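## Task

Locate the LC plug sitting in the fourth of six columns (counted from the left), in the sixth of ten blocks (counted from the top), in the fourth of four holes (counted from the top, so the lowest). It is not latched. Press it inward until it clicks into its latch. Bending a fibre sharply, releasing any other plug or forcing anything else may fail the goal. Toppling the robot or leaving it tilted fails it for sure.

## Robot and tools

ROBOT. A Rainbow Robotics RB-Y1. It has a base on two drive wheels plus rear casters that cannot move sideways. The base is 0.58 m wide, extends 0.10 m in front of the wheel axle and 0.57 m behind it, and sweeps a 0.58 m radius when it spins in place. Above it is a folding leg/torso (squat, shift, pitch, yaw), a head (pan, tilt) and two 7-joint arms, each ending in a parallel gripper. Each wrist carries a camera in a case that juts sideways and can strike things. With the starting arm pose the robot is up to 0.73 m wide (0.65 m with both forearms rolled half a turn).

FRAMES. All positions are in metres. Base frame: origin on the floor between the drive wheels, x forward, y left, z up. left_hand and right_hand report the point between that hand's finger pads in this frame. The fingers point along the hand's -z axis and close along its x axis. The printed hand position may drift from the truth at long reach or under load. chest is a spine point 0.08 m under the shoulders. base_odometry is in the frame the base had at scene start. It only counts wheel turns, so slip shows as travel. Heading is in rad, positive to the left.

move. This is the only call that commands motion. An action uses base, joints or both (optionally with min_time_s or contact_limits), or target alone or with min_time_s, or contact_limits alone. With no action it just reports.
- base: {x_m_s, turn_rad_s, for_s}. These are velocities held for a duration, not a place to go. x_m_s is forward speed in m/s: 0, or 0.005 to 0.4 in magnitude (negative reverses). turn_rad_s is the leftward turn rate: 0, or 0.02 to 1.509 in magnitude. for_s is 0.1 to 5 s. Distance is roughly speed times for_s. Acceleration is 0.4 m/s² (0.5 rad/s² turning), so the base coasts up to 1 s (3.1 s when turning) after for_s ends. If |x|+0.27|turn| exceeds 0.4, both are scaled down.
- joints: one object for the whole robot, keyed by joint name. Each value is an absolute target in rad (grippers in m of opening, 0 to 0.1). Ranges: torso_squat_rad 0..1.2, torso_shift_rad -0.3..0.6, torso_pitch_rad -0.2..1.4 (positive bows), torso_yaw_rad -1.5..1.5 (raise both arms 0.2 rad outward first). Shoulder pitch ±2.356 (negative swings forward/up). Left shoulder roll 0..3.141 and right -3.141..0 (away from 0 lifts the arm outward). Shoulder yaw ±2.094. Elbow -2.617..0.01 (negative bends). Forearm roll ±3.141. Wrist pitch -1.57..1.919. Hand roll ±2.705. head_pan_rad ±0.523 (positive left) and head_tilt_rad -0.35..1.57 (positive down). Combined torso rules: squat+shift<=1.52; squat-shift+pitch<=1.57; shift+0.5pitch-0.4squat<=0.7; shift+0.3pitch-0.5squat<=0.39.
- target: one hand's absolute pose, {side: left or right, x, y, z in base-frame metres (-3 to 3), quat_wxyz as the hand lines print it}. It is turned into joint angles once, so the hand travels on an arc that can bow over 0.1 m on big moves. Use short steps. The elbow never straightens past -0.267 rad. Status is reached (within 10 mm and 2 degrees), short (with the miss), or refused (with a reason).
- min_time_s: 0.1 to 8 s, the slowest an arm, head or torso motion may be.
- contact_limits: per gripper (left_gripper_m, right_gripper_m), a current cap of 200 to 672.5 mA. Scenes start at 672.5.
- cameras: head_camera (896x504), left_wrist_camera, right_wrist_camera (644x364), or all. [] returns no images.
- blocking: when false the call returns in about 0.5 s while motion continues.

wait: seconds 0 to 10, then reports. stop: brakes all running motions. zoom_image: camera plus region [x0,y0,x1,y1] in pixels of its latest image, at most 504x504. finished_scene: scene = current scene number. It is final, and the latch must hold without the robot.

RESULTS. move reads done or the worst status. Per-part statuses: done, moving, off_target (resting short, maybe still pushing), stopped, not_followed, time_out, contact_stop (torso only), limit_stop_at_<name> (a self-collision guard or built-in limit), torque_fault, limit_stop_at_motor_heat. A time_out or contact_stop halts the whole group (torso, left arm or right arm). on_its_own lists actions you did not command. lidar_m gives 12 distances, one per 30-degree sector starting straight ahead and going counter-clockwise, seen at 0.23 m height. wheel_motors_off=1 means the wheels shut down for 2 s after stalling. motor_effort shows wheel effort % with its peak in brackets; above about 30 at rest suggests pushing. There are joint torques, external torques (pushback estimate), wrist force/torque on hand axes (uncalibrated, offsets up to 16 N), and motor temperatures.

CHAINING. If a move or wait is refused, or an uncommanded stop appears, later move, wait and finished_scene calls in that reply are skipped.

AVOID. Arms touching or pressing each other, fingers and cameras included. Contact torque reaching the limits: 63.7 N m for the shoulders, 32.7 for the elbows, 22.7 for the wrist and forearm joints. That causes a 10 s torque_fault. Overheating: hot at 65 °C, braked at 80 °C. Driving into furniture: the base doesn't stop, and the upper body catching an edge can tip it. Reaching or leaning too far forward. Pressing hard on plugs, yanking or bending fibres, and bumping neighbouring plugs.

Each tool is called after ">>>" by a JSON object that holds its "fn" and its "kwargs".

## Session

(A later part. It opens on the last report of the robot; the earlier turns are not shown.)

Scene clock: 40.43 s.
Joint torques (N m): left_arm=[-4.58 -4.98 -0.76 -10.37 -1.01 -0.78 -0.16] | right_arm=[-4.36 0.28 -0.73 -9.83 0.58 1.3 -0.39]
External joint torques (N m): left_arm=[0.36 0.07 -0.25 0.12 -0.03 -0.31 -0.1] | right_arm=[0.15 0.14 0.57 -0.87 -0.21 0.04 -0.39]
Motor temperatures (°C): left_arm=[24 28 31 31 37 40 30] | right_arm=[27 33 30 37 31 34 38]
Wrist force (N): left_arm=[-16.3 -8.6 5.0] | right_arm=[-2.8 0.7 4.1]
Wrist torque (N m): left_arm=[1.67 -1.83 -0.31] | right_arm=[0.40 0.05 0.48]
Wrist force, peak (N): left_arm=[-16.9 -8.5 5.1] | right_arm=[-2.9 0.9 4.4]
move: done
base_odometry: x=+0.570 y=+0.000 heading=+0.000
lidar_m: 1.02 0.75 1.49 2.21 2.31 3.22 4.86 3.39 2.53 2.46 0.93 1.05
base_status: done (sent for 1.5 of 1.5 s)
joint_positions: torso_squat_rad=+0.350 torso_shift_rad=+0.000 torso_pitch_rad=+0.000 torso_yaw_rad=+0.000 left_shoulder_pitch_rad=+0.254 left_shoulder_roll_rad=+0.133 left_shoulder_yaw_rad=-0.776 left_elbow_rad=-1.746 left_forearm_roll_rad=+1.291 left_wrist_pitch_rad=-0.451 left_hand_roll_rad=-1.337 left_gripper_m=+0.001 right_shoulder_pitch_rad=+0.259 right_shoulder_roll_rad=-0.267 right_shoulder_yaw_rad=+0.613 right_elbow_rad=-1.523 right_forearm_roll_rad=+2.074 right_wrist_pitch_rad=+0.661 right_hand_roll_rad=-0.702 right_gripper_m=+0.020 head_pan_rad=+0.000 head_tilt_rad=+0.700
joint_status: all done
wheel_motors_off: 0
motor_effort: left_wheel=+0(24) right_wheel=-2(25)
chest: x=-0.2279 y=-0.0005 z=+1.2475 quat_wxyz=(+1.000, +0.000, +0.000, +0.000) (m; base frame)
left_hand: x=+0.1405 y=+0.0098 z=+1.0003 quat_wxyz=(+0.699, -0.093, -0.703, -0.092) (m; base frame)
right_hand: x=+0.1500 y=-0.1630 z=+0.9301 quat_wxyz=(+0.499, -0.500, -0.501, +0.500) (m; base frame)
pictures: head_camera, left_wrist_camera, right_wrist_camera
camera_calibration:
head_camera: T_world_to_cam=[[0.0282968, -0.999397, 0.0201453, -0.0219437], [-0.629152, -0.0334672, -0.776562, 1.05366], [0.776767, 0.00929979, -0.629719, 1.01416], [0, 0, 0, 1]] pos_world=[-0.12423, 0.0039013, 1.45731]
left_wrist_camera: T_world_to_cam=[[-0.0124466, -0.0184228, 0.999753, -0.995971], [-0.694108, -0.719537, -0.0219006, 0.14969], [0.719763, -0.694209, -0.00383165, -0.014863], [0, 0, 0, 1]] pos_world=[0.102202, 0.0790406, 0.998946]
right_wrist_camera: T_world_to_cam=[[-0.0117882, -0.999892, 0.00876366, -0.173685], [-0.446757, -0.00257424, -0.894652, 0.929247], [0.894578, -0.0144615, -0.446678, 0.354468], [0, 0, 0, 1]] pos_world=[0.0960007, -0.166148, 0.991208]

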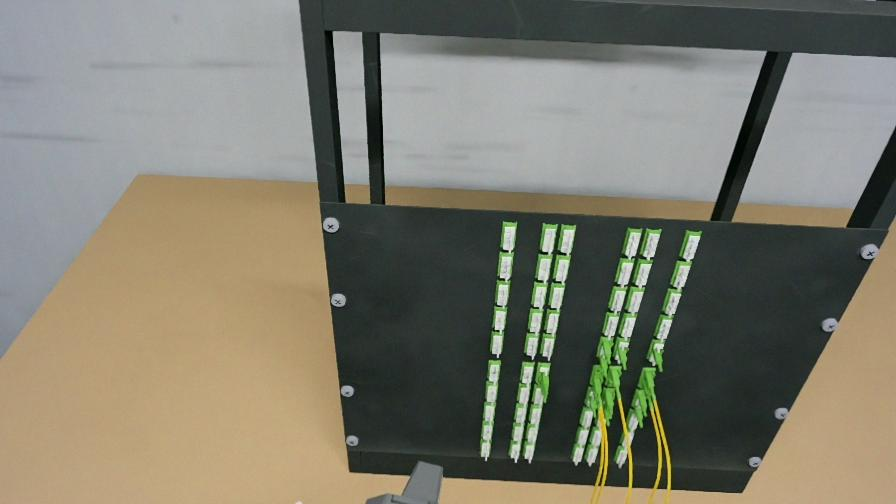

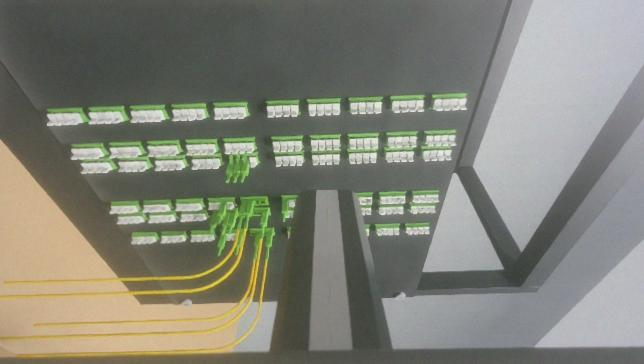

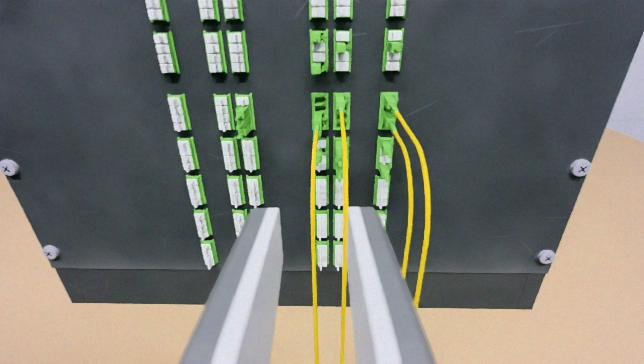

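>>> {"fn": "move", "kwargs": {"target": {"side":"right","x":0.265,"y":-0.163,"z":0.912,"quat_wxyz":[0.5,-0.5,-0.5,0.5]}, "cameras": ["right_wrist_camera"]}}

>>> {"fn": "zoom_image", "kwargs": {"camera": "right_wrist_camera", "region": [230, 0, 410, 240]}}

>>> {"fn": "move", "kwargs": {"target": {"side":"left","x":0.17,"y":-0.01,"z":1.01,"quat_wxyz":[0.7011,-0.0923,-0.7011,-0.0923]}, "cameras": ["left_wrist_camera"]}}

>>> {"fn": "zoom_image", "kwargs": {"camera": "left_wrist_camera", "region": [100, 140, 280, 300]}}

Scene clock: 43.33 s.
Joint torques (N m): left_arm=[-4.9 -4.77 -1.29 -10.18 -1.13 -0.6 -0.16] | right_arm=[-11.69 0.96 -2.98 -7.68 0.75 1.11 0]
External joint torques (N m): left_arm=[0.04 0.28 -0.78 0.32 -0.15 -0.13 -0.1] | right_arm=[0.08 1.11 -0.78 0.61 0.14 -0.39 0]
Motor temperatures (°C): left_arm=[24 28 31 31 37 40 30] | right_arm=[27 33 30 37 31 34 38]
Wrist force (N): left_arm=[-16.5 -8.2 5.3] | right_arm=[-2.9 0.9 3.8]
Wrist torque (N m): left_arm=[1.64 -1.87 -0.29] | right_arm=[0.39 0.03 0.49]
Wrist force, peak (N): left_arm=[-16.9 -9.0 5.2] | right_arm=[-3.8 0.4 4.5]
move: done
base_odometry: x=+0.570 y=+0.000 heading=+0.000
lidar_m: 1.02 0.74 1.48 2.21 2.31 3.22 4.86 3.39 2.53 2.45 0.93 1.05
base_status: not commanded
joint_positions: torso_squat_rad=+0.350 torso_shift_rad=+0.000 torso_pitch_rad=+0.000 torso_yaw_rad=+0.000 left_shoulder_pitch_rad=+0.254 left_shoulder_roll_rad=+0.133 left_shoulder_yaw_rad=-0.776 left_elbow_rad=-1.746 left_forearm_roll_rad=+1.291 left_wrist_pitch_rad=-0.451 left_hand_roll_rad=-1.337 left_gripper_m=+0.001 right_shoulder_pitch_rad=-0.159 right_shoulder_roll_rad=-0.173 right_shoulder_yaw_rad=+0.544 right_elbow_rad=-1.028 right_forearm_roll_rad=+2.073 right_wrist_pitch_rad=+0.655 right_hand_roll_rad=-0.877 right_gripper_m=+0.020 head_pan_rad=+0.000 head_tilt_rad=+0.700
joint_status: all done
wheel_motors_off: 0
motor_effort: left_wheel=+2(3) right_wheel=-4(5)
chest: x=-0.2280 y=-0.0005 z=+1.2475 quat_wxyz=(+1.000, +0.000, +0.000, +0.000) (m; base frame)
left_hand: x=+0.1405 y=+0.0098 z=+1.0003 quat_wxyz=(+0.699, -0.093, -0.703, -0.092) (m; base frame)
right_hand: x=+0.2650 y=-0.1630 z=+0.9125 quat_wxyz=(+0.500, -0.499, -0.499, +0.501) (m; base frame)
right_hand_status: reached (checked arc, planned for 0.8 s): 1 mm and 0.1 deg off.
pictures: right_wrist_camera
camera_calibration:
right_wrist_camera: T_world_to_cam=[[-0.0121878, -0.999874, 0.0101591, -0.173344], [-0.450636, -0.00357719, -0.892701, 0.963997], [0.892625, -0.0154581, -0.450536, 0.247687], [0, 0, 0, 1]] pos_world=[0.211207, -0.166045, 0.973914]

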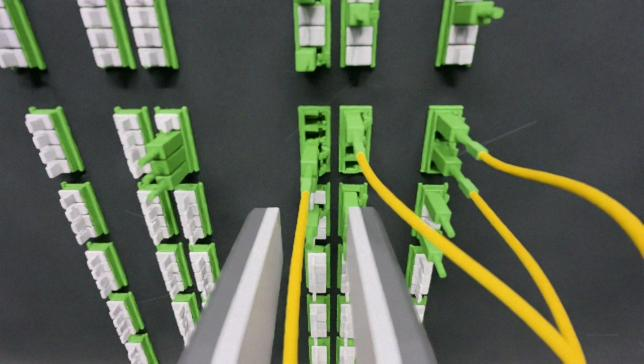

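Scaled by 2.100 from the camera's 644x364 image, which has a finer 828x468 frame.

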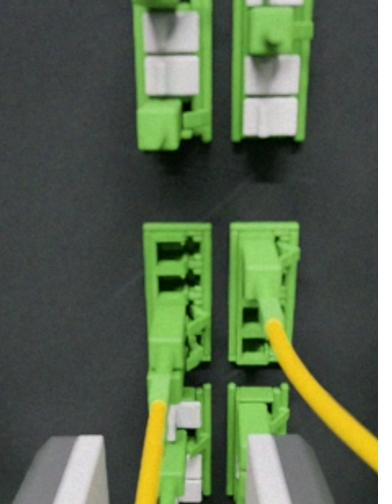

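Scene clock: 43.63 s.
Joint torques (N m): left_arm=[-4.91 -4.87 -0.69 -10.18 -0.91 -0.59 -0.06] | right_arm=[-11.52 1.1 -3.32 -8.06 0.58 1.46 0.1]
External joint torques (N m): left_arm=[0.03 0.18 -0.18 0.32 0.06 -0.12 -0.01] | right_arm=[0.24 1.26 -1.12 0.23 -0.03 -0.05 0.11]
Motor temperatures (°C): left_arm=[24 28 31 31 37 40 30] | right_arm=[27 33 30 37 31 34 38]
Wrist force (N): left_arm=[-16.7 -8.4 5.2] | right_arm=[-2.8 1.1 3.9]
Wrist torque (N m): left_arm=[1.66 -1.91 -0.29] | right_arm=[0.38 0.03 0.48]
Wrist force, peak (N): left_arm=[-16.7 -8.4 5.2] | right_arm=[-2.8 1.1 3.9]
move: refused
base_odometry: x=+0.570 y=+0.000 heading=+0.000
lidar_m: 1.01 0.75 1.48 2.21 2.32 3.22 4.86 3.38 2.54 2.46 0.93 1.05
base_status: not commanded
joint_positions: torso_squat_rad=+0.350 torso_shift_rad=+0.000 torso_pitch_rad=+0.000 torso_yaw_rad=+0.000 left_shoulder_pitch_rad=+0.254 left_shoulder_roll_rad=+0.133 left_shoulder_yaw_rad=-0.776 left_elbow_rad=-1.746 left_forearm_roll_rad=+1.291 left_wrist_pitch_rad=-0.451 left_hand_roll_rad=-1.337 left_gripper_m=+0.001 right_shoulder_pitch_rad=-0.159 right_shoulder_roll_rad=-0.173 right_shoulder_yaw_rad=+0.544 right_elbow_rad=-1.028 right_forearm_roll_rad=+2.073 right_wrist_pitch_rad=+0.655 right_hand_roll_rad=-0.877 right_gripper_m=+0.020 head_pan_rad=+0.000 head_tilt_rad=+0.700
joint_status: not commanded
wheel_motors_off: 0
motor_effort: left_wheel=+2(3) right_wheel=-6(6)
chest: x=-0.2280 y=-0.0005 z=+1.2475 quat_wxyz=(+1.000, +0.000, +0.000, +0.000) (m; base frame)
left_hand: x=+0.1405 y=+0.0098 z=+1.0003 quat_wxyz=(+0.699, -0.093, -0.703, -0.092) (m; base frame)
left_hand_status: refused: the posture found for that pose stands 19 mm from the torso (limit 20 mm). Nothing moved. The solve starts from where the arm stands: from another posture it may find a clear one.
right_hand: x=+0.2650 y=-0.1630 z=+0.9125 quat_wxyz=(+0.500, -0.499, -0.499, +0.501) (m; base frame)
pictures: left_wrist_camera
camera_calibration:
left_wrist_camera: T_world_to_cam=[[-0.0125179, -0.0183527, 0.999753, -0.99597], [-0.694107, -0.719539, -0.0218996, 0.149689], [0.719763, -0.69421, -0.00373166, -0.014963], [0, 0, 0, 1]] pos_world=[0.102202, 0.0790405, 0.998946]

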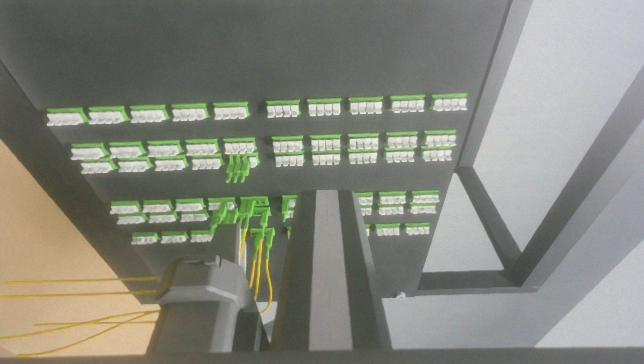

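Scaled by 2.800 from the camera's 644x364 image, which has a finer 828x468 frame.

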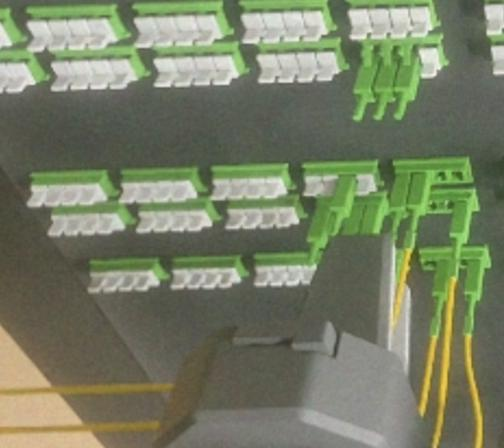

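>>> {"fn": "move", "kwargs": {"joints": {"right_gripper_m":0.010}, "cameras": []}}

>>> {"fn": "move", "kwargs": {"target": {"side":"right","x":0.280,"y":-0.1605,"z":0.916,"quat_wxyz":[0.5,-0.5,-0.5,0.5]}, "cameras": ["right_wrist_camera","left_wrist_camera"]}}

>>> {"fn": "zoom_image", "kwargs": {"camera": "right_wrist_camera", "region": [250, 100, 390, 240]}}

>>> {"fn": "zoom_image", "kwargs": {"camera": "left_wrist_camera", "region": [180, 170, 300, 290]}}

Scene clock: 46.83 s.
Joint torques (N m): left_arm=[-4.36 -4.76 -1.11 -10.31 -1.04 -0.7 -0.09] | right_arm=[-11.55 0.76 -3.19 -8.15 0.33 1.53 0.07]
External joint torques (N m): left_arm=[0.59 0.29 -0.59 0.19 -0.06 -0.24 -0.04] | right_arm=[0.21 0.91 -0.99 0.14 -0.29 0.02 0.08]
Motor temperatures (°C): left_arm=[24 28 31 31 37 40 30] | right_arm=[27 33 30 37 31 34 38]
Wrist force (N): left_arm=[-16.2 -7.9 5.1] | right_arm=[-2.8 1.0 3.7]
Wrist torque (N m): left_arm=[1.60 -1.81 -0.30] | right_arm=[0.37 0.04 0.47]
Wrist force, peak (N): left_arm=[-17.2 -8.3 5.1] | right_arm=[-3.0 1.2 3.8]
move: done
base_odometry: x=+0.570 y=+0.000 heading=+0.000
lidar_m: 1.01 0.75 1.49 2.21 2.32 3.23 4.86 3.39 2.54 2.46 0.92 1.05
base_status: not commanded
joint_positions: torso_squat_rad=+0.350 torso_shift_rad=+0.000 torso_pitch_rad=+0.000 torso_yaw_rad=+0.000 left_shoulder_pitch_rad=+0.254 left_shoulder_roll_rad=+0.133 left_shoulder_yaw_rad=-0.776 left_elbow_rad=-1.746 left_forearm_roll_rad=+1.291 left_wrist_pitch_rad=-0.451 left_hand_roll_rad=-1.337 left_gripper_m=+0.001 right_shoulder_pitch_rad=-0.159 right_shoulder_roll_rad=-0.173 right_shoulder_yaw_rad=+0.544 right_elbow_rad=-1.028 right_forearm_roll_rad=+2.073 right_wrist_pitch_rad=+0.655 right_hand_roll_rad=-0.877 right_gripper_m=+0.010 head_pan_rad=+0.000 head_tilt_rad=+0.700
joint_status: all done
wheel_motors_off: 0
motor_effort: left_wheel=+2(3) right_wheel=-3(5)
chest: x=-0.2280 y=-0.0005 z=+1.2475 quat_wxyz=(+1.000, +0.000, +0.000, +0.000) (m; base frame)
left_hand: x=+0.1405 y=+0.0098 z=+1.0003 quat_wxyz=(+0.699, -0.093, -0.703, -0.092) (m; base frame)
right_hand: x=+0.2650 y=-0.1630 z=+0.9125 quat_wxyz=(+0.500, -0.499, -0.499, +0.501) (m; base frame)
pictures: none
No camera images: "cameras" was empty.

Scene clock: 47.47 s.
Joint torques (N m): left_arm=[-4.71 -4.55 -1.19 -10.25 -1.04 -0.55 -0.1] | right_arm=[-13.11 0.63 -3.28 -8.06 0.63 1.69 -0.23]
External joint torques (N m): left_arm=[0.23 0.5 -0.67 0.25 -0.06 -0.08 -0.04] | right_arm=[-0.4 0.85 -1.06 0.17 0.03 0.17 -0.22]
Motor temperatures (°C): left_arm=[24 28 31 31 37 40 30] | right_arm=[27 33 30 37 31 34 38]
Wrist force (N): left_arm=[-16.2 -8.5 5.3] | right_arm=[-2.8 0.9 3.9]
Wrist torque (N m): left_arm=[1.67 -1.81 -0.31] | right_arm=[0.39 0.05 0.49]
Wrist force, peak (N): left_arm=[-16.7 -8.9 5.4] | right_arm=[-2.8 1.4 4.6]
move: done
base_odometry: x=+0.570 y=+0.000 heading=+0.000
lidar_m: 1.02 0.75 1.49 2.21 2.32 3.23 4.86 3.39 2.51 2.45 0.92 1.05
base_status: not commanded
joint_positions: torso_squat_rad=+0.350 torso_shift_rad=+0.000 torso_pitch_rad=+0.000 torso_yaw_rad=+0.000 left_shoulder_pitch_rad=+0.254 left_shoulder_roll_rad=+0.133 left_shoulder_yaw_rad=-0.776 left_elbow_rad=-1.746 left_forearm_roll_rad=+1.291 left_wrist_pitch_rad=-0.451 left_hand_roll_rad=-1.337 left_gripper_m=+0.001 right_shoulder_pitch_rad=-0.215 right_shoulder_roll_rad=-0.160 right_shoulder_yaw_rad=+0.537 right_elbow_rad=-0.969 right_forearm_roll_rad=+2.069 right_wrist_pitch_rad=+0.654 right_hand_roll_rad=-0.891 right_gripper_m=+0.010 head_pan_rad=+0.000 head_tilt_rad=+0.700
joint_status: all done
wheel_motors_off: 0
motor_effort: left_wheel=+2(3) right_wheel=-5(5)
chest: x=-0.2280 y=-0.0005 z=+1.2475 quat_wxyz=(+1.000, +0.000, +0.000, +0.000) (m; base frame)
left_hand: x=+0.1405 y=+0.0098 z=+1.0003 quat_wxyz=(+0.699, -0.093, -0.703, -0.092) (m; base frame)
right_hand: x=+0.2800 y=-0.1604 z=+0.9161 quat_wxyz=(+0.500, -0.500, -0.500, +0.500) (m; base frame)
right_hand_status: reached (checked arc, planned for 0.3 s): 0 mm and 0.0 deg off.
pictures: left_wrist_camera, right_wrist_camera
camera_calibration:
left_wrist_camera: T_world_to_cam=[[-0.0125179, -0.0183527, 0.999753, -0.99597], [-0.694107, -0.719539, -0.0218996, 0.149689], [0.719763, -0.69421, -0.00373166, -0.014963], [0, 0, 0, 1]] pos_world=[0.102202, 0.0790405, 0.998946]
right_wrist_camera: T_world_to_cam=[[-0.0126604, -0.999875, 0.00946421, -0.169813], [-0.448679, -0.00277794, -0.893689, 0.974495], [0.893603, -0.0155609, -0.448588, 0.233865], [0, 0, 0, 1]] pos_world=[0.226104, -0.163446, 0.977411]

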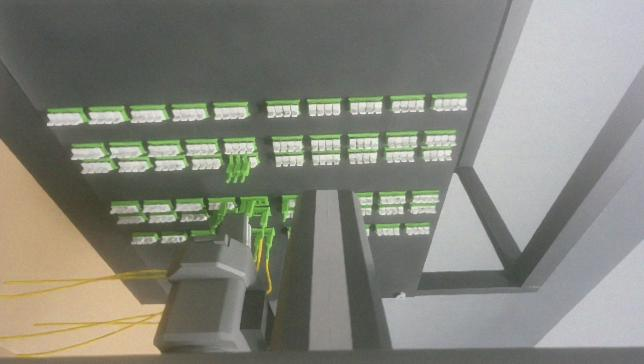

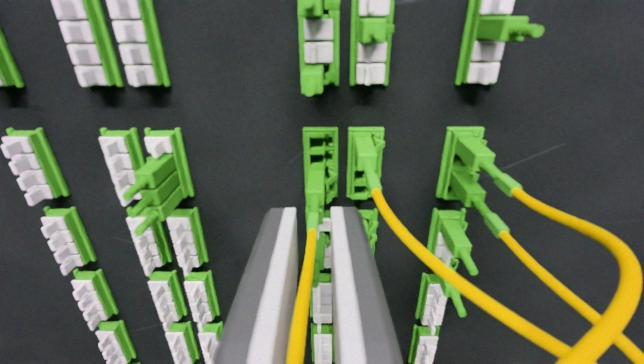

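Scaled by 3.600 from the camera's 644x364 image, which has a finer 828x468 frame.

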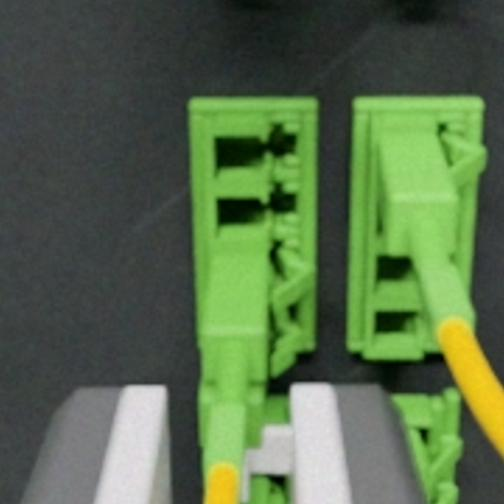

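Scaled by 4.200 from the camera's 644x364 image, which has a finer 828x468 frame.

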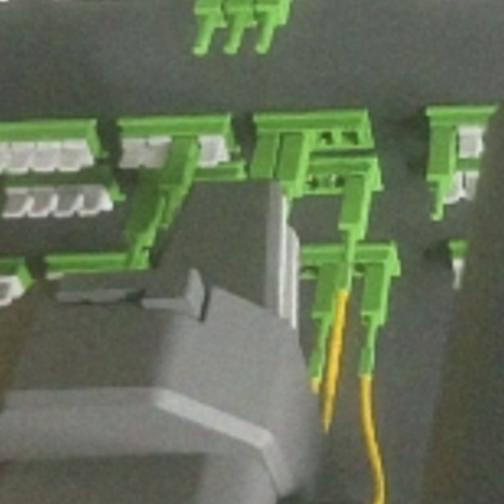

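>>> {"fn": "move", "kwargs": {"target": {"side":"right","x":0.19,"y":-0.1605,"z":0.94,"quat_wxyz":[0.561,-0.4304,-0.4304,0.561]}, "cameras": []}}

>>> {"fn": "move", "kwargs": {"target": {"side":"right","x":0.265,"y":-0.160,"z":0.917,"quat_wxyz":[0.561,-0.4304,-0.4304,0.561]}, "cameras": ["head_camera","right_wrist_camera","left_wrist_camera"]}}

>>> {"fn": "zoom_image", "kwargs": {"camera": "left_wrist_camera", "region": [180, 170, 300, 290]}}

>>> {"fn": "zoom_image", "kwargs": {"camera": "head_camera", "region": [520, 330, 720, 504]}}

Scene clock: 51.77 s.
Joint torques (N m): left_arm=[-4.55 -4.06 -0.6 -10.25 -1.01 -0.6 -0.06] | right_arm=[-7.37 2.22 -1.12 -11.38 1.03 -0.83 -0.44]
External joint torques (N m): left_arm=[0.39 0.99 -0.09 0.25 -0.03 -0.13 -0.01] | right_arm=[-1.4 0.66 -0.76 -1.26 0.39 -0.03 -0.44]
Motor temperatures (°C): left_arm=[24 28 31 31 37 40 30] | right_arm=[27 33 30 37 31 34 38]
Wrist force (N): left_arm=[-16.9 -8.1 5.2] | right_arm=[-2.5 0.6 2.1]
Wrist torque (N m): left_arm=[1.63 -1.89 -0.31] | right_arm=[0.46 0.10 0.52]
Wrist force, peak (N): left_arm=[-17.0 -8.6 5.2] | right_arm=[-3.7 1.7 3.3]
move: done
base_odometry: x=+0.570 y=+0.000 heading=+0.000
lidar_m: 1.02 0.76 1.48 2.21 2.31 3.22 4.86 3.39 2.53 2.45 0.93 1.04
base_status: not commanded
joint_positions: torso_squat_rad=+0.350 torso_shift_rad=+0.000 torso_pitch_rad=+0.000 torso_yaw_rad=+0.000 left_shoulder_pitch_rad=+0.254 left_shoulder_roll_rad=+0.133 left_shoulder_yaw_rad=-0.776 left_elbow_rad=-1.746 left_forearm_roll_rad=+1.291 left_wrist_pitch_rad=-0.451 left_hand_roll_rad=-1.337 left_gripper_m=+0.001 right_shoulder_pitch_rad=+0.275 right_shoulder_roll_rad=-0.112 right_shoulder_yaw_rad=+0.398 right_elbow_rad=-1.756 right_forearm_roll_rad=+1.075 right_wrist_pitch_rad=+0.350 right_hand_roll_rad=+0.429 right_gripper_m=+0.010 head_pan_rad=+0.000 head_tilt_rad=+0.700
joint_status: all done
wheel_motors_off: 0
motor_effort: left_wheel=+2(3) right_wheel=-3(6)
chest: x=-0.2280 y=-0.0005 z=+1.2475 quat_wxyz=(+1.000, +0.000, +0.000, +0.000) (m; base frame)
left_hand: x=+0.1405 y=+0.0098 z=+1.0003 quat_wxyz=(+0.699, -0.093, -0.703, -0.092) (m; base frame)
right_hand: x=+0.1895 y=-0.1601 z=+0.9390 quat_wxyz=(+0.560, -0.432, -0.432, +0.560) (m; base frame)
right_hand_status: reached (checked arc, planned for 1.2 s): 1 mm and 0.3 deg off.
pictures: none
No camera images: "cameras" was empty.

Scene clock: 52.80 s.
Joint torques (N m): left_arm=[-4.92 -4.73 -1.02 -10.29 -0.97 -0.55 -0.19] | right_arm=[-10.7 2.15 -1.32 -9.76 0.59 -0.82 -0.04]
External joint torques (N m): left_arm=[0.02 0.32 -0.51 0.21 0.01 -0.08 -0.13] | right_arm=[0.04 0.76 -0.71 0.21 0.06 -0.19 -0.04]
Motor temperatures (°C): left_arm=[24 28 31 31 37 40 30] | right_arm=[27 33 30 37 31 34 38]
Wrist force (N): left_arm=[-16.7 -8.6 5.4] | right_arm=[-2.7 0.6 2.3]
Wrist torque (N m): left_arm=[1.67 -1.88 -0.30] | right_arm=[0.43 0.06 0.51]
Wrist force, peak (N): left_arm=[-16.6 -8.8 5.5] | right_arm=[-2.8 1.6 2.9]
move: done
base_odometry: x=+0.570 y=+0.000 heading=+0.000
lidar_m: 1.02 0.75 1.48 2.21 2.31 3.23 4.87 3.39 2.54 2.46 0.92 1.06
base_status: not commanded
joint_positions: torso_squat_rad=+0.350 torso_shift_rad=+0.000 torso_pitch_rad=+0.000 torso_yaw_rad=+0.000 left_shoulder_pitch_rad=+0.254 left_shoulder_roll_rad=+0.133 left_shoulder_yaw_rad=-0.776 left_elbow_rad=-1.746 left_forearm_roll_rad=+1.291 left_wrist_pitch_rad=-0.451 left_hand_roll_rad=-1.337 left_gripper_m=+0.001 right_shoulder_pitch_rad=-0.008 right_shoulder_roll_rad=-0.053 right_shoulder_yaw_rad=+0.283 right_elbow_rad=-1.410 right_forearm_roll_rad=+1.127 right_wrist_pitch_rad=+0.286 right_hand_roll_rad=+0.330 right_gripper_m=+0.010 head_pan_rad=+0.000 head_tilt_rad=+0.700
joint_status: all done
wheel_motors_off: 0
motor_effort: left_wheel=+3(3) right_wheel=-4(5)
chest: x=-0.2280 y=-0.0005 z=+1.2475 quat_wxyz=(+1.000, +0.000, +0.000, +0.000) (m; base frame)
left_hand: x=+0.1405 y=+0.0098 z=+1.0004 quat_wxyz=(+0.699, -0.093, -0.703, -0.092) (m; base frame)
right_hand: x=+0.2645 y=-0.1595 z=+0.9170 quat_wxyz=(+0.562, -0.428, -0.429, +0.563) (m; base frame)
right_hand_status: reached (checked arc, planned for 0.7 s): 1 mm and 0.5 deg off.
pictures: head_camera, left_wrist_camera, right_wrist_camera
camera_calibration:
head_camera: T_world_to_cam=[[0.0282961, -0.999396, 0.0201494, -0.0219469], [-0.629091, -0.0334693, -0.776611, 1.05368], [0.776816, 0.00929927, -0.629659, 1.01415], [0, 0, 0, 1]] pos_world=[-0.12433, 0.0039013, 1.45731]
left_wrist_camera: T_world_to_cam=[[-0.0125179, -0.0183527, 0.999753, -0.99607], [-0.694107, -0.719539, -0.0218996, 0.149691], [0.719763, -0.69421, -0.00373166, -0.0149626], [0, 0, 0, 1]] pos_world=[0.102202, 0.0790405, 0.999046]
right_wrist_camera: T_world_to_cam=[[-0.00676264, -0.999905, 0.0119923, -0.172962], [-0.670123, -0.00436977, -0.742237, 0.887755], [0.742219, -0.0130558, -0.67003, 0.491578], [0, 0, 0, 1]] pos_world=[0.228877, -0.162649, 0.990371]

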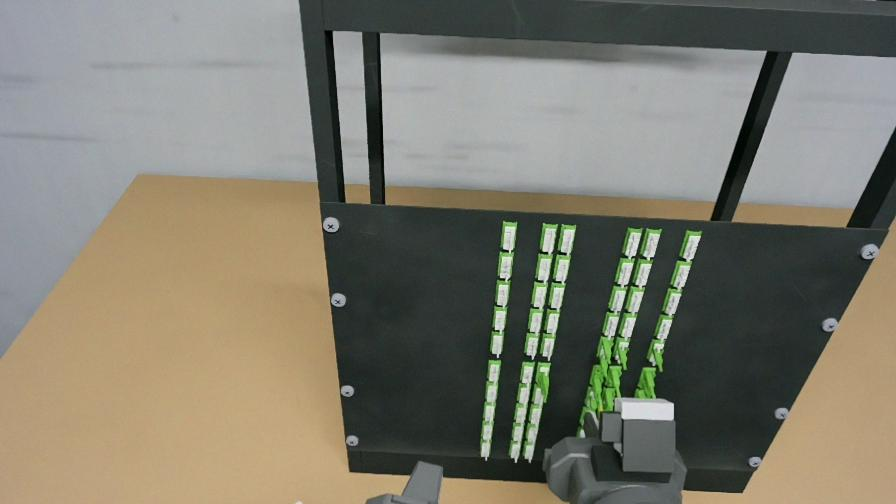

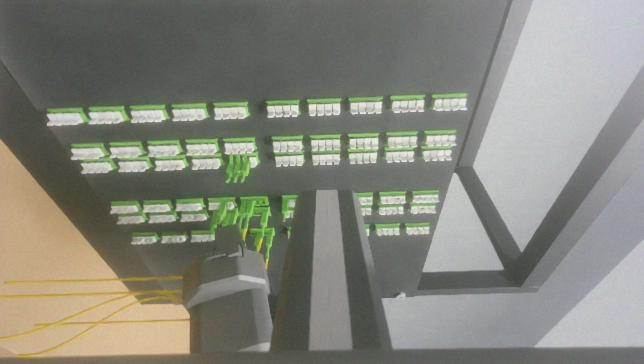

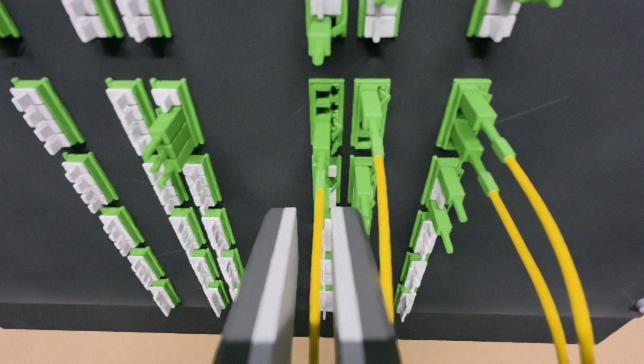

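Scaled by 4.200 from the camera's 644x364 image, which has a finer 828x468 frame.

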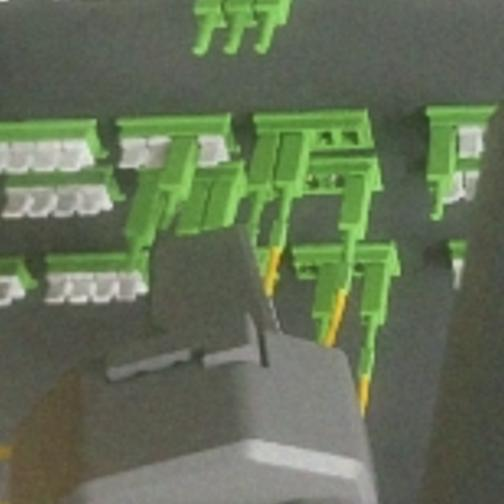

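Scaled by 2.520.

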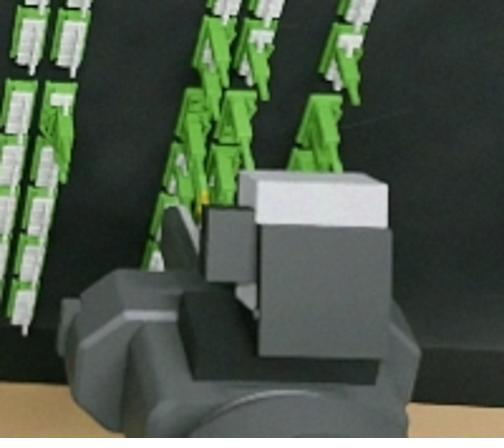

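>>> {"fn": "move", "kwargs": {"joints": {"right_gripper_m":0.008}, "cameras": []}}

>>> {"fn": "move", "kwargs": {"target": {"side":"right","x":0.287,"y":-0.1613,"z":0.922,"quat_wxyz":[0.561,-0.4304,-0.4304,0.561]}, "cameras": ["right_wrist_camera","left_wrist_camera"]}}

>>> {"fn": "zoom_image", "kwargs": {"camera": "left_wrist_camera", "region": [200, 170, 300, 270]}}

>>> {"fn": "zoom_image", "kwargs": {"camera": "right_wrist_camera", "region": [250, 120, 390, 260]}}

Scene clock: 54.83 s.
Joint torques (N m): left_arm=[-4.9 -4.92 -1.04 -10.08 -0.95 -0.46 -0.08] | right_arm=[-11.28 2.2 -1.79 -9.71 0.53 -0.93 -0.05]
External joint torques (N m): left_arm=[0.05 0.13 -0.52 0.42 0.03 0.01 -0.03] | right_arm=[-0.53 0.81 -1.18 0.26 0 -0.3 -0.04]
Motor temperatures (°C): left_arm=[24 28 31 31 37 40 30] | right_arm=[27 33 30 37 31 34 38]
Wrist force (N): left_arm=[-16.7 -8.2 5.5] | right_arm=[-2.9 0.9 2.1]
Wrist torque (N m): left_arm=[1.61 -1.87 -0.31] | right_arm=[0.41 0.04 0.52]
Wrist force, peak (N): left_arm=[-17.1 -8.5 5.2] | right_arm=[-2.9 0.7 2.3]
move: done
base_odometry: x=+0.570 y=+0.000 heading=+0.000
lidar_m: 1.02 0.75 1.48 2.22 2.32 3.23 4.86 3.40 2.54 2.45 0.94 1.06
base_status: not commanded
joint_positions: torso_squat_rad=+0.350 torso_shift_rad=+0.000 torso_pitch_rad=+0.000 torso_yaw_rad=+0.000 left_shoulder_pitch_rad=+0.254 left_shoulder_roll_rad=+0.133 left_shoulder_yaw_rad=-0.776 left_elbow_rad=-1.746 left_forearm_roll_rad=+1.291 left_wrist_pitch_rad=-0.451 left_hand_roll_rad=-1.337 left_gripper_m=+0.001 right_shoulder_pitch_rad=-0.008 right_shoulder_roll_rad=-0.053 right_shoulder_yaw_rad=+0.283 right_elbow_rad=-1.410 right_forearm_roll_rad=+1.127 right_wrist_pitch_rad=+0.286 right_hand_roll_rad=+0.330 right_gripper_m=+0.008 head_pan_rad=+0.000 head_tilt_rad=+0.700
joint_status: all done
wheel_motors_off: 0
motor_effort: left_wheel=+3(3) right_wheel=-3(5)
chest: x=-0.2280 y=-0.0005 z=+1.2475 quat_wxyz=(+1.000, +0.000, +0.000, +0.000) (m; base frame)
left_hand: x=+0.1405 y=+0.0098 z=+1.0004 quat_wxyz=(+0.699, -0.093, -0.703, -0.092) (m; base frame)
right_hand: x=+0.2645 y=-0.1595 z=+0.9170 quat_wxyz=(+0.562, -0.428, -0.429, +0.563) (m; base frame)
pictures: none
No camera images: "cameras" was empty.

Scene clock: 55.50 s.
Joint torques (N m): left_arm=[-4.86 -4.48 -0.93 -10.09 -1.01 -0.56 -0.1] | right_arm=[-12.07 2.04 -1.47 -9.49 0.42 -0.97 -0.19]
External joint torques (N m): left_arm=[0.08 0.57 -0.42 0.41 -0.04 -0.09 -0.04] | right_arm=[0.06 1.04 -0.71 0.47 -0.1 -0.36 -0.19]
Motor temperatures (°C): left_arm=[24 28 31 31 37 40 30] | right_arm=[27 33 30 37 31 34 38]
Wrist force (N): left_arm=[-16.4 -8.3 5.0] | right_arm=[-3.0 0.8 2.2]
Wrist torque (N m): left_arm=[1.64 -1.87 -0.32] | right_arm=[0.40 0.02 0.52]
Wrist force, peak (N): left_arm=[-17.0 -8.6 5.2] | right_arm=[-3.0 1.8 2.8]
move: done
base_odometry: x=+0.570 y=+0.000 heading=+0.000
lidar_m: 1.02 0.76 1.48 2.21 2.30 3.22 4.86 3.38 2.54 2.45 0.94 1.06
base_status: not commanded
joint_positions: torso_squat_rad=+0.350 torso_shift_rad=+0.000 torso_pitch_rad=+0.000 torso_yaw_rad=+0.000 left_shoulder_pitch_rad=+0.254 left_shoulder_roll_rad=+0.133 left_shoulder_yaw_rad=-0.776 left_elbow_rad=-1.746 left_forearm_roll_rad=+1.291 left_wrist_pitch_rad=-0.451 left_hand_roll_rad=-1.337 left_gripper_m=+0.001 right_shoulder_pitch_rad=-0.090 right_shoulder_roll_rad=-0.051 right_shoulder_yaw_rad=+0.257 right_elbow_rad=-1.336 right_forearm_roll_rad=+1.122 right_wrist_pitch_rad=+0.281 right_hand_roll_rad=+0.319 right_gripper_m=+0.008 head_pan_rad=+0.000 head_tilt_rad=+0.700
joint_status: all done
wheel_motors_off: 0
motor_effort: left_wheel=+3(3) right_wheel=-3(6)
chest: x=-0.2280 y=-0.0005 z=+1.2475 quat_wxyz=(+1.000, +0.000, +0.000, +0.000) (m; base frame)
left_hand: x=+0.1405 y=+0.0098 z=+1.0003 quat_wxyz=(+0.699, -0.093, -0.703, -0.092) (m; base frame)
right_hand: x=+0.2870 y=-0.1612 z=+0.9222 quat_wxyz=(+0.561, -0.430, -0.430, +0.561) (m; base frame)
right_hand_status: reached (checked arc, planned for 0.3 s): 0 mm and 0.0 deg off.
pictures: left_wrist_camera, right_wrist_camera
camera_calibration:
left_wrist_camera: T_world_to_cam=[[-0.0125179, -0.0183527, 0.999753, -0.99607], [-0.694107, -0.719539, -0.0218996, 0.149691], [0.719763, -0.69421, -0.00373166, -0.0149626], [0, 0, 0, 1]] pos_world=[0.102202, 0.0790405, 0.999046]
right_wrist_camera: T_world_to_cam=[[-0.00941392, -0.999879, 0.0123738, -0.174181], [-0.665229, -0.00297665, -0.746633, 0.909566], [0.74658, -0.0152602, -0.665121, 0.472243], [0, 0, 0, 1]] pos_world=[0.250863, -0.164246, 0.995366]

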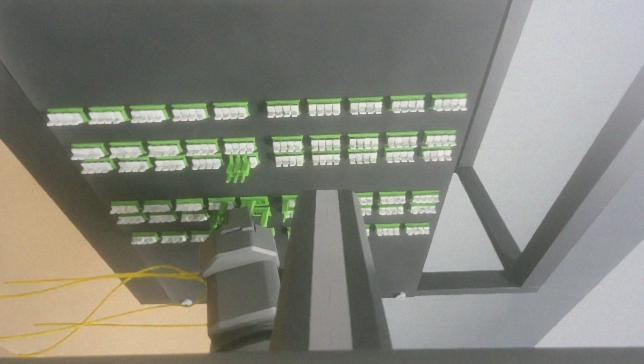

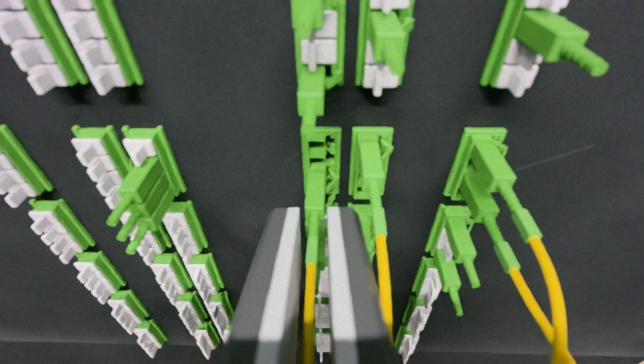

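Scaled by 5.040 from the camera's 644x364 image, which has a finer 828x468 frame.

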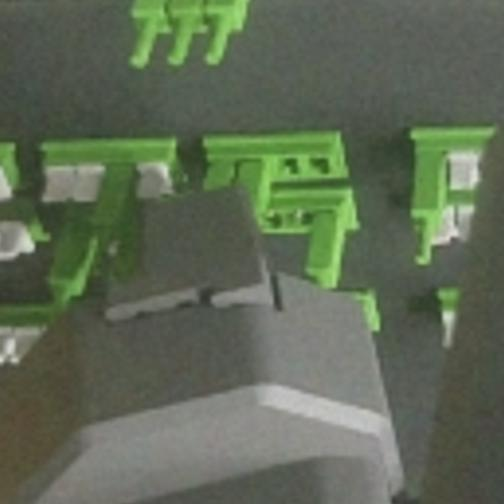

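Scaled by 3.600 from the camera's 644x364 image, which has a finer 828x468 frame.

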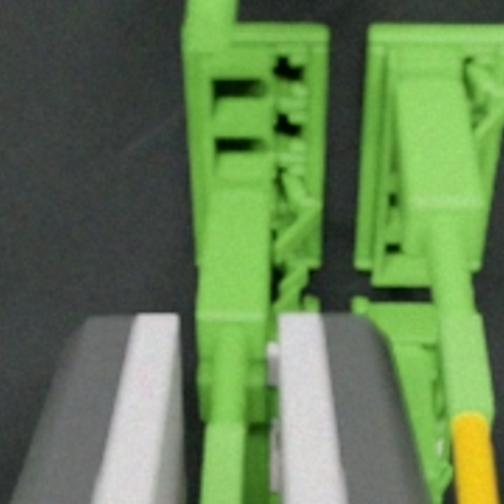

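>>> {"fn": "move", "kwargs": {"target": {"side":"right","x":0.276,"y":-0.1610,"z":0.919,"quat_wxyz":[0.561,-0.4304,-0.4304,0.561]}, "cameras": []}}

>>> {"fn": "move", "kwargs": {"joints": {"right_gripper_m":0.0052}, "contact_limits": {"right_gripper_m":200}, "cameras": ["right_wrist_camera","left_wrist_camera"]}}

>>> {"fn": "zoom_image", "kwargs": {"camera": "left_wrist_camera", "region": [200, 170, 300, 270]}}

>>> {"fn": "zoom_image", "kwargs": {"camera": "right_wrist_camera", "region": [270, 150, 370, 250]}}

Scene clock: 58.13 s.
Joint torques (N m): left_arm=[-4.7 -4.27 -1.03 -10.16 -0.94 -0.38 -0.16] | right_arm=[-12.29 3.03 -0.84 -10.93 0.42 -0.75 -0.09]
External joint torques (N m): left_arm=[0.25 0.78 -0.52 0.34 0.04 0.09 -0.11] | right_arm=[-0.81 1.78 -0.23 -0.97 -0.09 -0.15 -0.09]
Motor temperatures (°C): left_arm=[24 28 31 31 37 40 30] | right_arm=[27 33 30 37 31 34 38]
Wrist force (N): left_arm=[-16.5 -8.7 5.2] | right_arm=[-2.9 0.8 2.0]
Wrist torque (N m): left_arm=[1.69 -1.89 -0.31] | right_arm=[0.40 0.02 0.52]
Wrist force, peak (N): left_arm=[-16.9 -8.6 5.3] | right_arm=[-4.0 2.5 2.6]
move: done
base_odometry: x=+0.570 y=+0.000 heading=+0.000
lidar_m: 1.01 0.75 1.49 2.20 2.32 3.24 4.87 3.40 2.54 2.45 0.94 1.05
base_status: not commanded
joint_positions: torso_squat_rad=+0.350 torso_shift_rad=+0.000 torso_pitch_rad=+0.000 torso_yaw_rad=+0.000 left_shoulder_pitch_rad=+0.254 left_shoulder_roll_rad=+0.133 left_shoulder_yaw_rad=-0.776 left_elbow_rad=-1.746 left_forearm_roll_rad=+1.291 left_wrist_pitch_rad=-0.451 left_hand_roll_rad=-1.337 left_gripper_m=+0.001 right_shoulder_pitch_rad=-0.051 right_shoulder_roll_rad=-0.045 right_shoulder_yaw_rad=+0.260 right_elbow_rad=-1.364 right_forearm_roll_rad=+1.149 right_wrist_pitch_rad=+0.275 right_hand_roll_rad=+0.308 right_gripper_m=+0.008 head_pan_rad=+0.000 head_tilt_rad=+0.700
joint_status: all done
wheel_motors_off: 0
motor_effort: left_wheel=+3(4) right_wheel=-2(6)
chest: x=-0.2280 y=-0.0005 z=+1.2475 quat_wxyz=(+1.000, +0.000, +0.000, +0.000) (m; base frame)
left_hand: x=+0.1404 y=+0.0098 z=+1.0004 quat_wxyz=(+0.699, -0.093, -0.703, -0.092) (m; base frame)
right_hand: x=+0.2766 y=-0.1611 z=+0.9188 quat_wxyz=(+0.561, -0.430, -0.430, +0.561) (m; base frame)
right_hand_status: reached (checked arc, planned for 0.2 s): 1 mm and 0.1 deg off.
pictures: none
No camera images: "cameras" was empty.

Scene clock: 58.57 s.
Joint torques (N m): left_arm=[-4.85 -4.75 -1.02 -10.25 -1.06 -0.58 -0.04] | right_arm=[-12.08 2.64 -0.55 -11.28 0.47 -0.88 -0.08]
External joint torques (N m): left_arm=[0.09 0.29 -0.51 0.25 -0.08 -0.11 0.02] | right_arm=[-0.61 1.39 0.06 -1.32 -0.04 -0.29 -0.07]
Motor temperatures (°C): left_arm=[24 28 31 31 37 40 30] | right_arm=[27 33 30 37 31 34 38]
Wrist force (N): left_arm=[-16.5 -8.6 5.1] | right_arm=[-2.7 0.7 2.2]
Wrist torque (N m): left_arm=[1.66 -1.86 -0.32] | right_arm=[0.42 0.06 0.52]
Wrist force, peak (N): left_arm=[-16.9 -8.3 5.4] | right_arm=[-2.8 0.7 2.3]
move: done
base_odometry: x=+0.570 y=+0.000 heading=+0.000
lidar_m: 1.01 0.76 1.48 2.20 2.32 3.22 4.86 3.39 2.54 2.46 0.93 1.06
base_status: not commanded
joint_positions: torso_squat_rad=+0.350 torso_shift_rad=+0.000 torso_pitch_rad=+0.000 torso_yaw_rad=+0.000 left_shoulder_pitch_rad=+0.254 left_shoulder_roll_rad=+0.133 left_shoulder_yaw_rad=-0.776 left_elbow_rad=-1.746 left_forearm_roll_rad=+1.291 left_wrist_pitch_rad=-0.451 left_hand_roll_rad=-1.337 left_gripper_m=+0.001 right_shoulder_pitch_rad=-0.051 right_shoulder_roll_rad=-0.045 right_shoulder_yaw_rad=+0.260 right_elbow_rad=-1.364 right_forearm_roll_rad=+1.149 right_wrist_pitch_rad=+0.275 right_hand_roll_rad=+0.308 right_gripper_m=+0.005 head_pan_rad=+0.000 head_tilt_rad=+0.700
joint_status: all done
wheel_motors_off: 0
motor_effort: left_wheel=+4(4) right_wheel=-3(6)
contact_limits: right_gripper_m 200 mA
chest: x=-0.2280 y=-0.0005 z=+1.2475 quat_wxyz=(+1.000, +0.000, +0.000, +0.000) (m; base frame)
left_hand: x=+0.1404 y=+0.0098 z=+1.0004 quat_wxyz=(+0.699, -0.093, -0.703, -0.092) (m; base frame)
right_hand: x=+0.2766 y=-0.1611 z=+0.9188 quat_wxyz=(+0.561, -0.430, -0.430, +0.561) (m; base frame)
pictures: left_wrist_camera, right_wrist_camera
camera_calibration:
left_wrist_camera: T_world_to_cam=[[-0.0125179, -0.0183527, 0.999753, -0.99607], [-0.694107, -0.719539, -0.0218996, 0.149691], [0.719763, -0.69421, -0.00373166, -0.0149626], [0, 0, 0, 1]] pos_world=[0.102202, 0.0790405, 0.999046]
right_wrist_camera: T_world_to_cam=[[-0.00997795, -0.999872, 0.012491, -0.174115], [-0.665707, -0.00267884, -0.746208, 0.899919], [0.746146, -0.015761, -0.665596, 0.478166], [0, 0, 0, 1]] pos_world=[0.240564, -0.164145, 0.991967]

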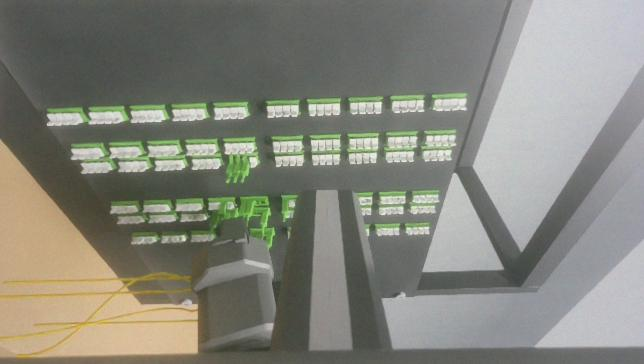

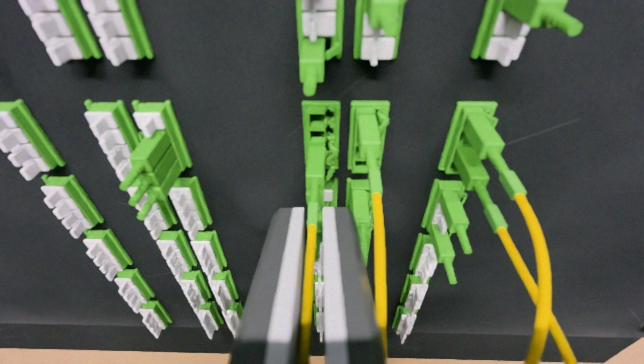

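Scaled by 5.040 from the camera's 644x364 image, which has a finer 828x468 frame.

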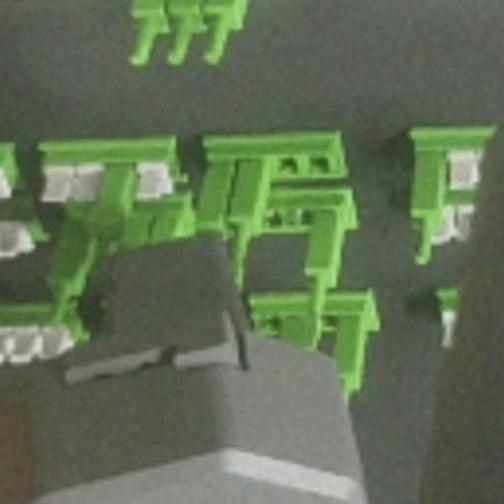

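Scaled by 5.040 from the camera's 644x364 image, which has a finer 828x468 frame.

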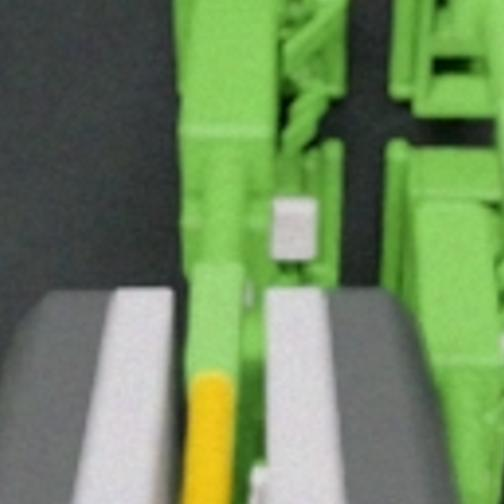

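>>> {"fn": "move", "kwargs": {"joints": {"right_gripper_m":0.0043}, "cameras": []}}

>>> {"fn": "move", "kwargs": {"target": {"side":"right","x":0.282,"y":-0.1614,"z":0.912,"quat_wxyz":[0.561,-0.4304,-0.4304,0.561]}, "min_time_s": 1.5, "cameras": ["right_wrist_camera","left_wrist_camera"]}}

>>> {"fn": "zoom_image", "kwargs": {"camera": "left_wrist_camera", "region": [200, 170, 300, 270]}}

>>> {"fn": "zoom_image", "kwargs": {"camera": "right_wrist_camera", "region": [270, 130, 370, 230]}}

Scene clock: 61.67 s.
Joint torques (N m): left_arm=[-4.63 -4.69 -1.1 -10.15 -0.99 -0.59 -0.03] | right_arm=[-12.32 1.84 -0.3 -10.81 0.44 -0.67 0.14]
External joint torques (N m): left_arm=[0.32 0.35 -0.59 0.35 -0.01 -0.12 0.02] | right_arm=[-0.84 0.59 0.31 -0.84 -0.08 -0.08 0.15]
Motor temperatures (°C): left_arm=[24 28 31 31 37 40 30] | right_arm=[27 33 30 37 31 34 38]
Wrist force (N): left_arm=[-16.4 -8.8 5.0] | right_arm=[-2.9 0.6 2.2]
Wrist torque (N m): left_arm=[1.68 -1.86 -0.30] | right_arm=[0.42 0.04 0.52]
Wrist force, peak (N): left_arm=[-17.0 -8.6 5.2] | right_arm=[-2.9 0.8 2.3]
move: done
base_odometry: x=+0.570 y=+0.000 heading=+0.000
lidar_m: 1.02 0.75 1.48 2.21 2.31 3.22 4.86 3.39 2.53 2.45 0.93 1.04
base_status: not commanded
joint_positions: torso_squat_rad=+0.350 torso_shift_rad=+0.000 torso_pitch_rad=+0.000 torso_yaw_rad=+0.000 left_shoulder_pitch_rad=+0.254 left_shoulder_roll_rad=+0.133 left_shoulder_yaw_rad=-0.776 left_elbow_rad=-1.746 left_forearm_roll_rad=+1.291 left_wrist_pitch_rad=-0.451 left_hand_roll_rad=-1.337 left_gripper_m=+0.001 right_shoulder_pitch_rad=-0.051 right_shoulder_roll_rad=-0.045 right_shoulder_yaw_rad=+0.260 right_elbow_rad=-1.364 right_forearm_roll_rad=+1.149 right_wrist_pitch_rad=+0.275 right_hand_roll_rad=+0.308 right_gripper_m=+0.004 head_pan_rad=+0.000 head_tilt_rad=+0.700
joint_status: all done
wheel_motors_off: 0
motor_effort: left_wheel=+3(3) right_wheel=-4(5)
contact_limits: right_gripper_m 200 mA
chest: x=-0.2280 y=-0.0005 z=+1.2475 quat_wxyz=(+1.000, +0.000, +0.000, +0.000) (m; base frame)
left_hand: x=+0.1404 y=+0.0098 z=+1.0004 quat_wxyz=(+0.699, -0.093, -0.703, -0.092) (m; base frame)
right_hand: x=+0.2766 y=-0.1611 z=+0.9188 quat_wxyz=(+0.561, -0.430, -0.430, +0.561) (m; base frame)
pictures: none
No camera images: "cameras" was empty.

Scene clock: 63.50 s.
Joint torques (N m): left_arm=[-4.66 -4.58 -0.82 -10.36 -0.93 -0.44 -0.12] | right_arm=[-14 3.81 -2.09 -9.47 0.6 -1.28 -0.19]
External joint torques (N m): left_arm=[0.28 0.47 -0.3 0.14 0.05 0.03 -0.07] | right_arm=[-2.2 2.54 -1.62 0.44 0.13 -0.76 -0.19]
Motor temperatures (°C): left_arm=[24 28 31 31 37 40 30] | right_arm=[27 33 30 37 31 34 38]
Wrist force (N): left_arm=[-16.5 -8.9 5.1] | right_arm=[-2.7 0.7 2.1]
Wrist torque (N m): left_arm=[1.74 -1.87 -0.30] | right_arm=[0.42 0.05 0.53]
Wrist force, peak (N): left_arm=[-16.9 -8.5 5.2] | right_arm=[-2.9 0.9 2.2]
move: done
base_odometry: x=+0.570 y=+0.000 heading=+0.000
lidar_m: 1.02 0.75 1.48 2.21 2.31 3.23 4.85 3.38 2.53 2.46 0.93 1.06
base_status: not commanded
joint_positions: torso_squat_rad=+0.350 torso_shift_rad=+0.000 torso_pitch_rad=+0.000 torso_yaw_rad=+0.000 left_shoulder_pitch_rad=+0.254 left_shoulder_roll_rad=+0.133 left_shoulder_yaw_rad=-0.776 left_elbow_rad=-1.746 left_forearm_roll_rad=+1.291 left_wrist_pitch_rad=-0.451 left_hand_roll_rad=-1.337 left_gripper_m=+0.001 right_shoulder_pitch_rad=-0.073 right_shoulder_roll_rad=-0.030 right_shoulder_yaw_rad=+0.235 right_elbow_rad=-1.314 right_forearm_roll_rad=+1.202 right_wrist_pitch_rad=+0.250 right_hand_roll_rad=+0.265 right_gripper_m=+0.004 head_pan_rad=+0.000 head_tilt_rad=+0.700
joint_status: all done
wheel_motors_off: 0
motor_effort: left_wheel=+4(4) right_wheel=-2(5)
contact_limits: right_gripper_m 200 mA
chest: x=-0.2280 y=-0.0005 z=+1.2475 quat_wxyz=(+1.000, +0.000, +0.000, +0.000) (m; base frame)
left_hand: x=+0.1404 y=+0.0098 z=+1.0004 quat_wxyz=(+0.699, -0.093, -0.703, -0.092) (m; base frame)
right_hand: x=+0.2811 y=-0.1610 z=+0.9121 quat_wxyz=(+0.562, -0.427, -0.429, +0.563) (m; base frame)
right_hand_status: reached (checked arc, planned for 1.5 s): 1 mm and 0.5 deg off.
pictures: left_wrist_camera, right_wrist_camera
camera_calibration:
left_wrist_camera: T_world_to_cam=[[-0.0125179, -0.0183527, 0.999753, -0.99607], [-0.694107, -0.719539, -0.0218996, 0.149691], [0.719763, -0.69421, -0.00373166, -0.0149626], [0, 0, 0, 1]] pos_world=[0.102202, 0.0790405, 0.999046]
right_wrist_camera: T_world_to_cam=[[-0.00717766, -0.999903, 0.0119774, -0.174174], [-0.670649, -0.00407113, -0.741764, 0.894948], [0.74174, -0.0133568, -0.670554, 0.476539], [0, 0, 0, 1]] pos_world=[0.245478, -0.164148, 0.985471]

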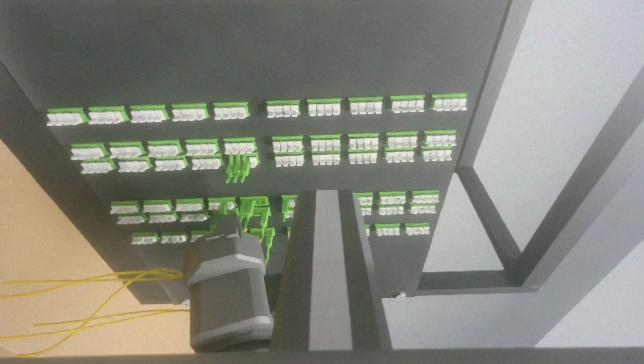

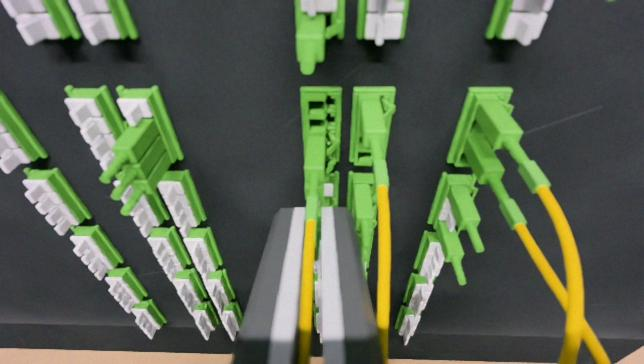

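Scaled by 5.040 from the camera's 644x364 image, which has a finer 828x468 frame.

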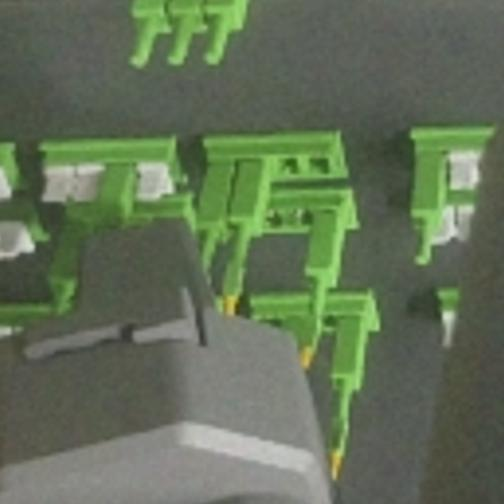

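Scaled by 5.040 from the camera's 644x364 image, which has a finer 828x468 frame.

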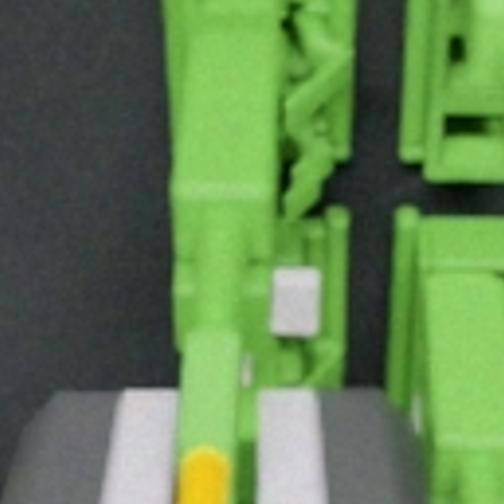

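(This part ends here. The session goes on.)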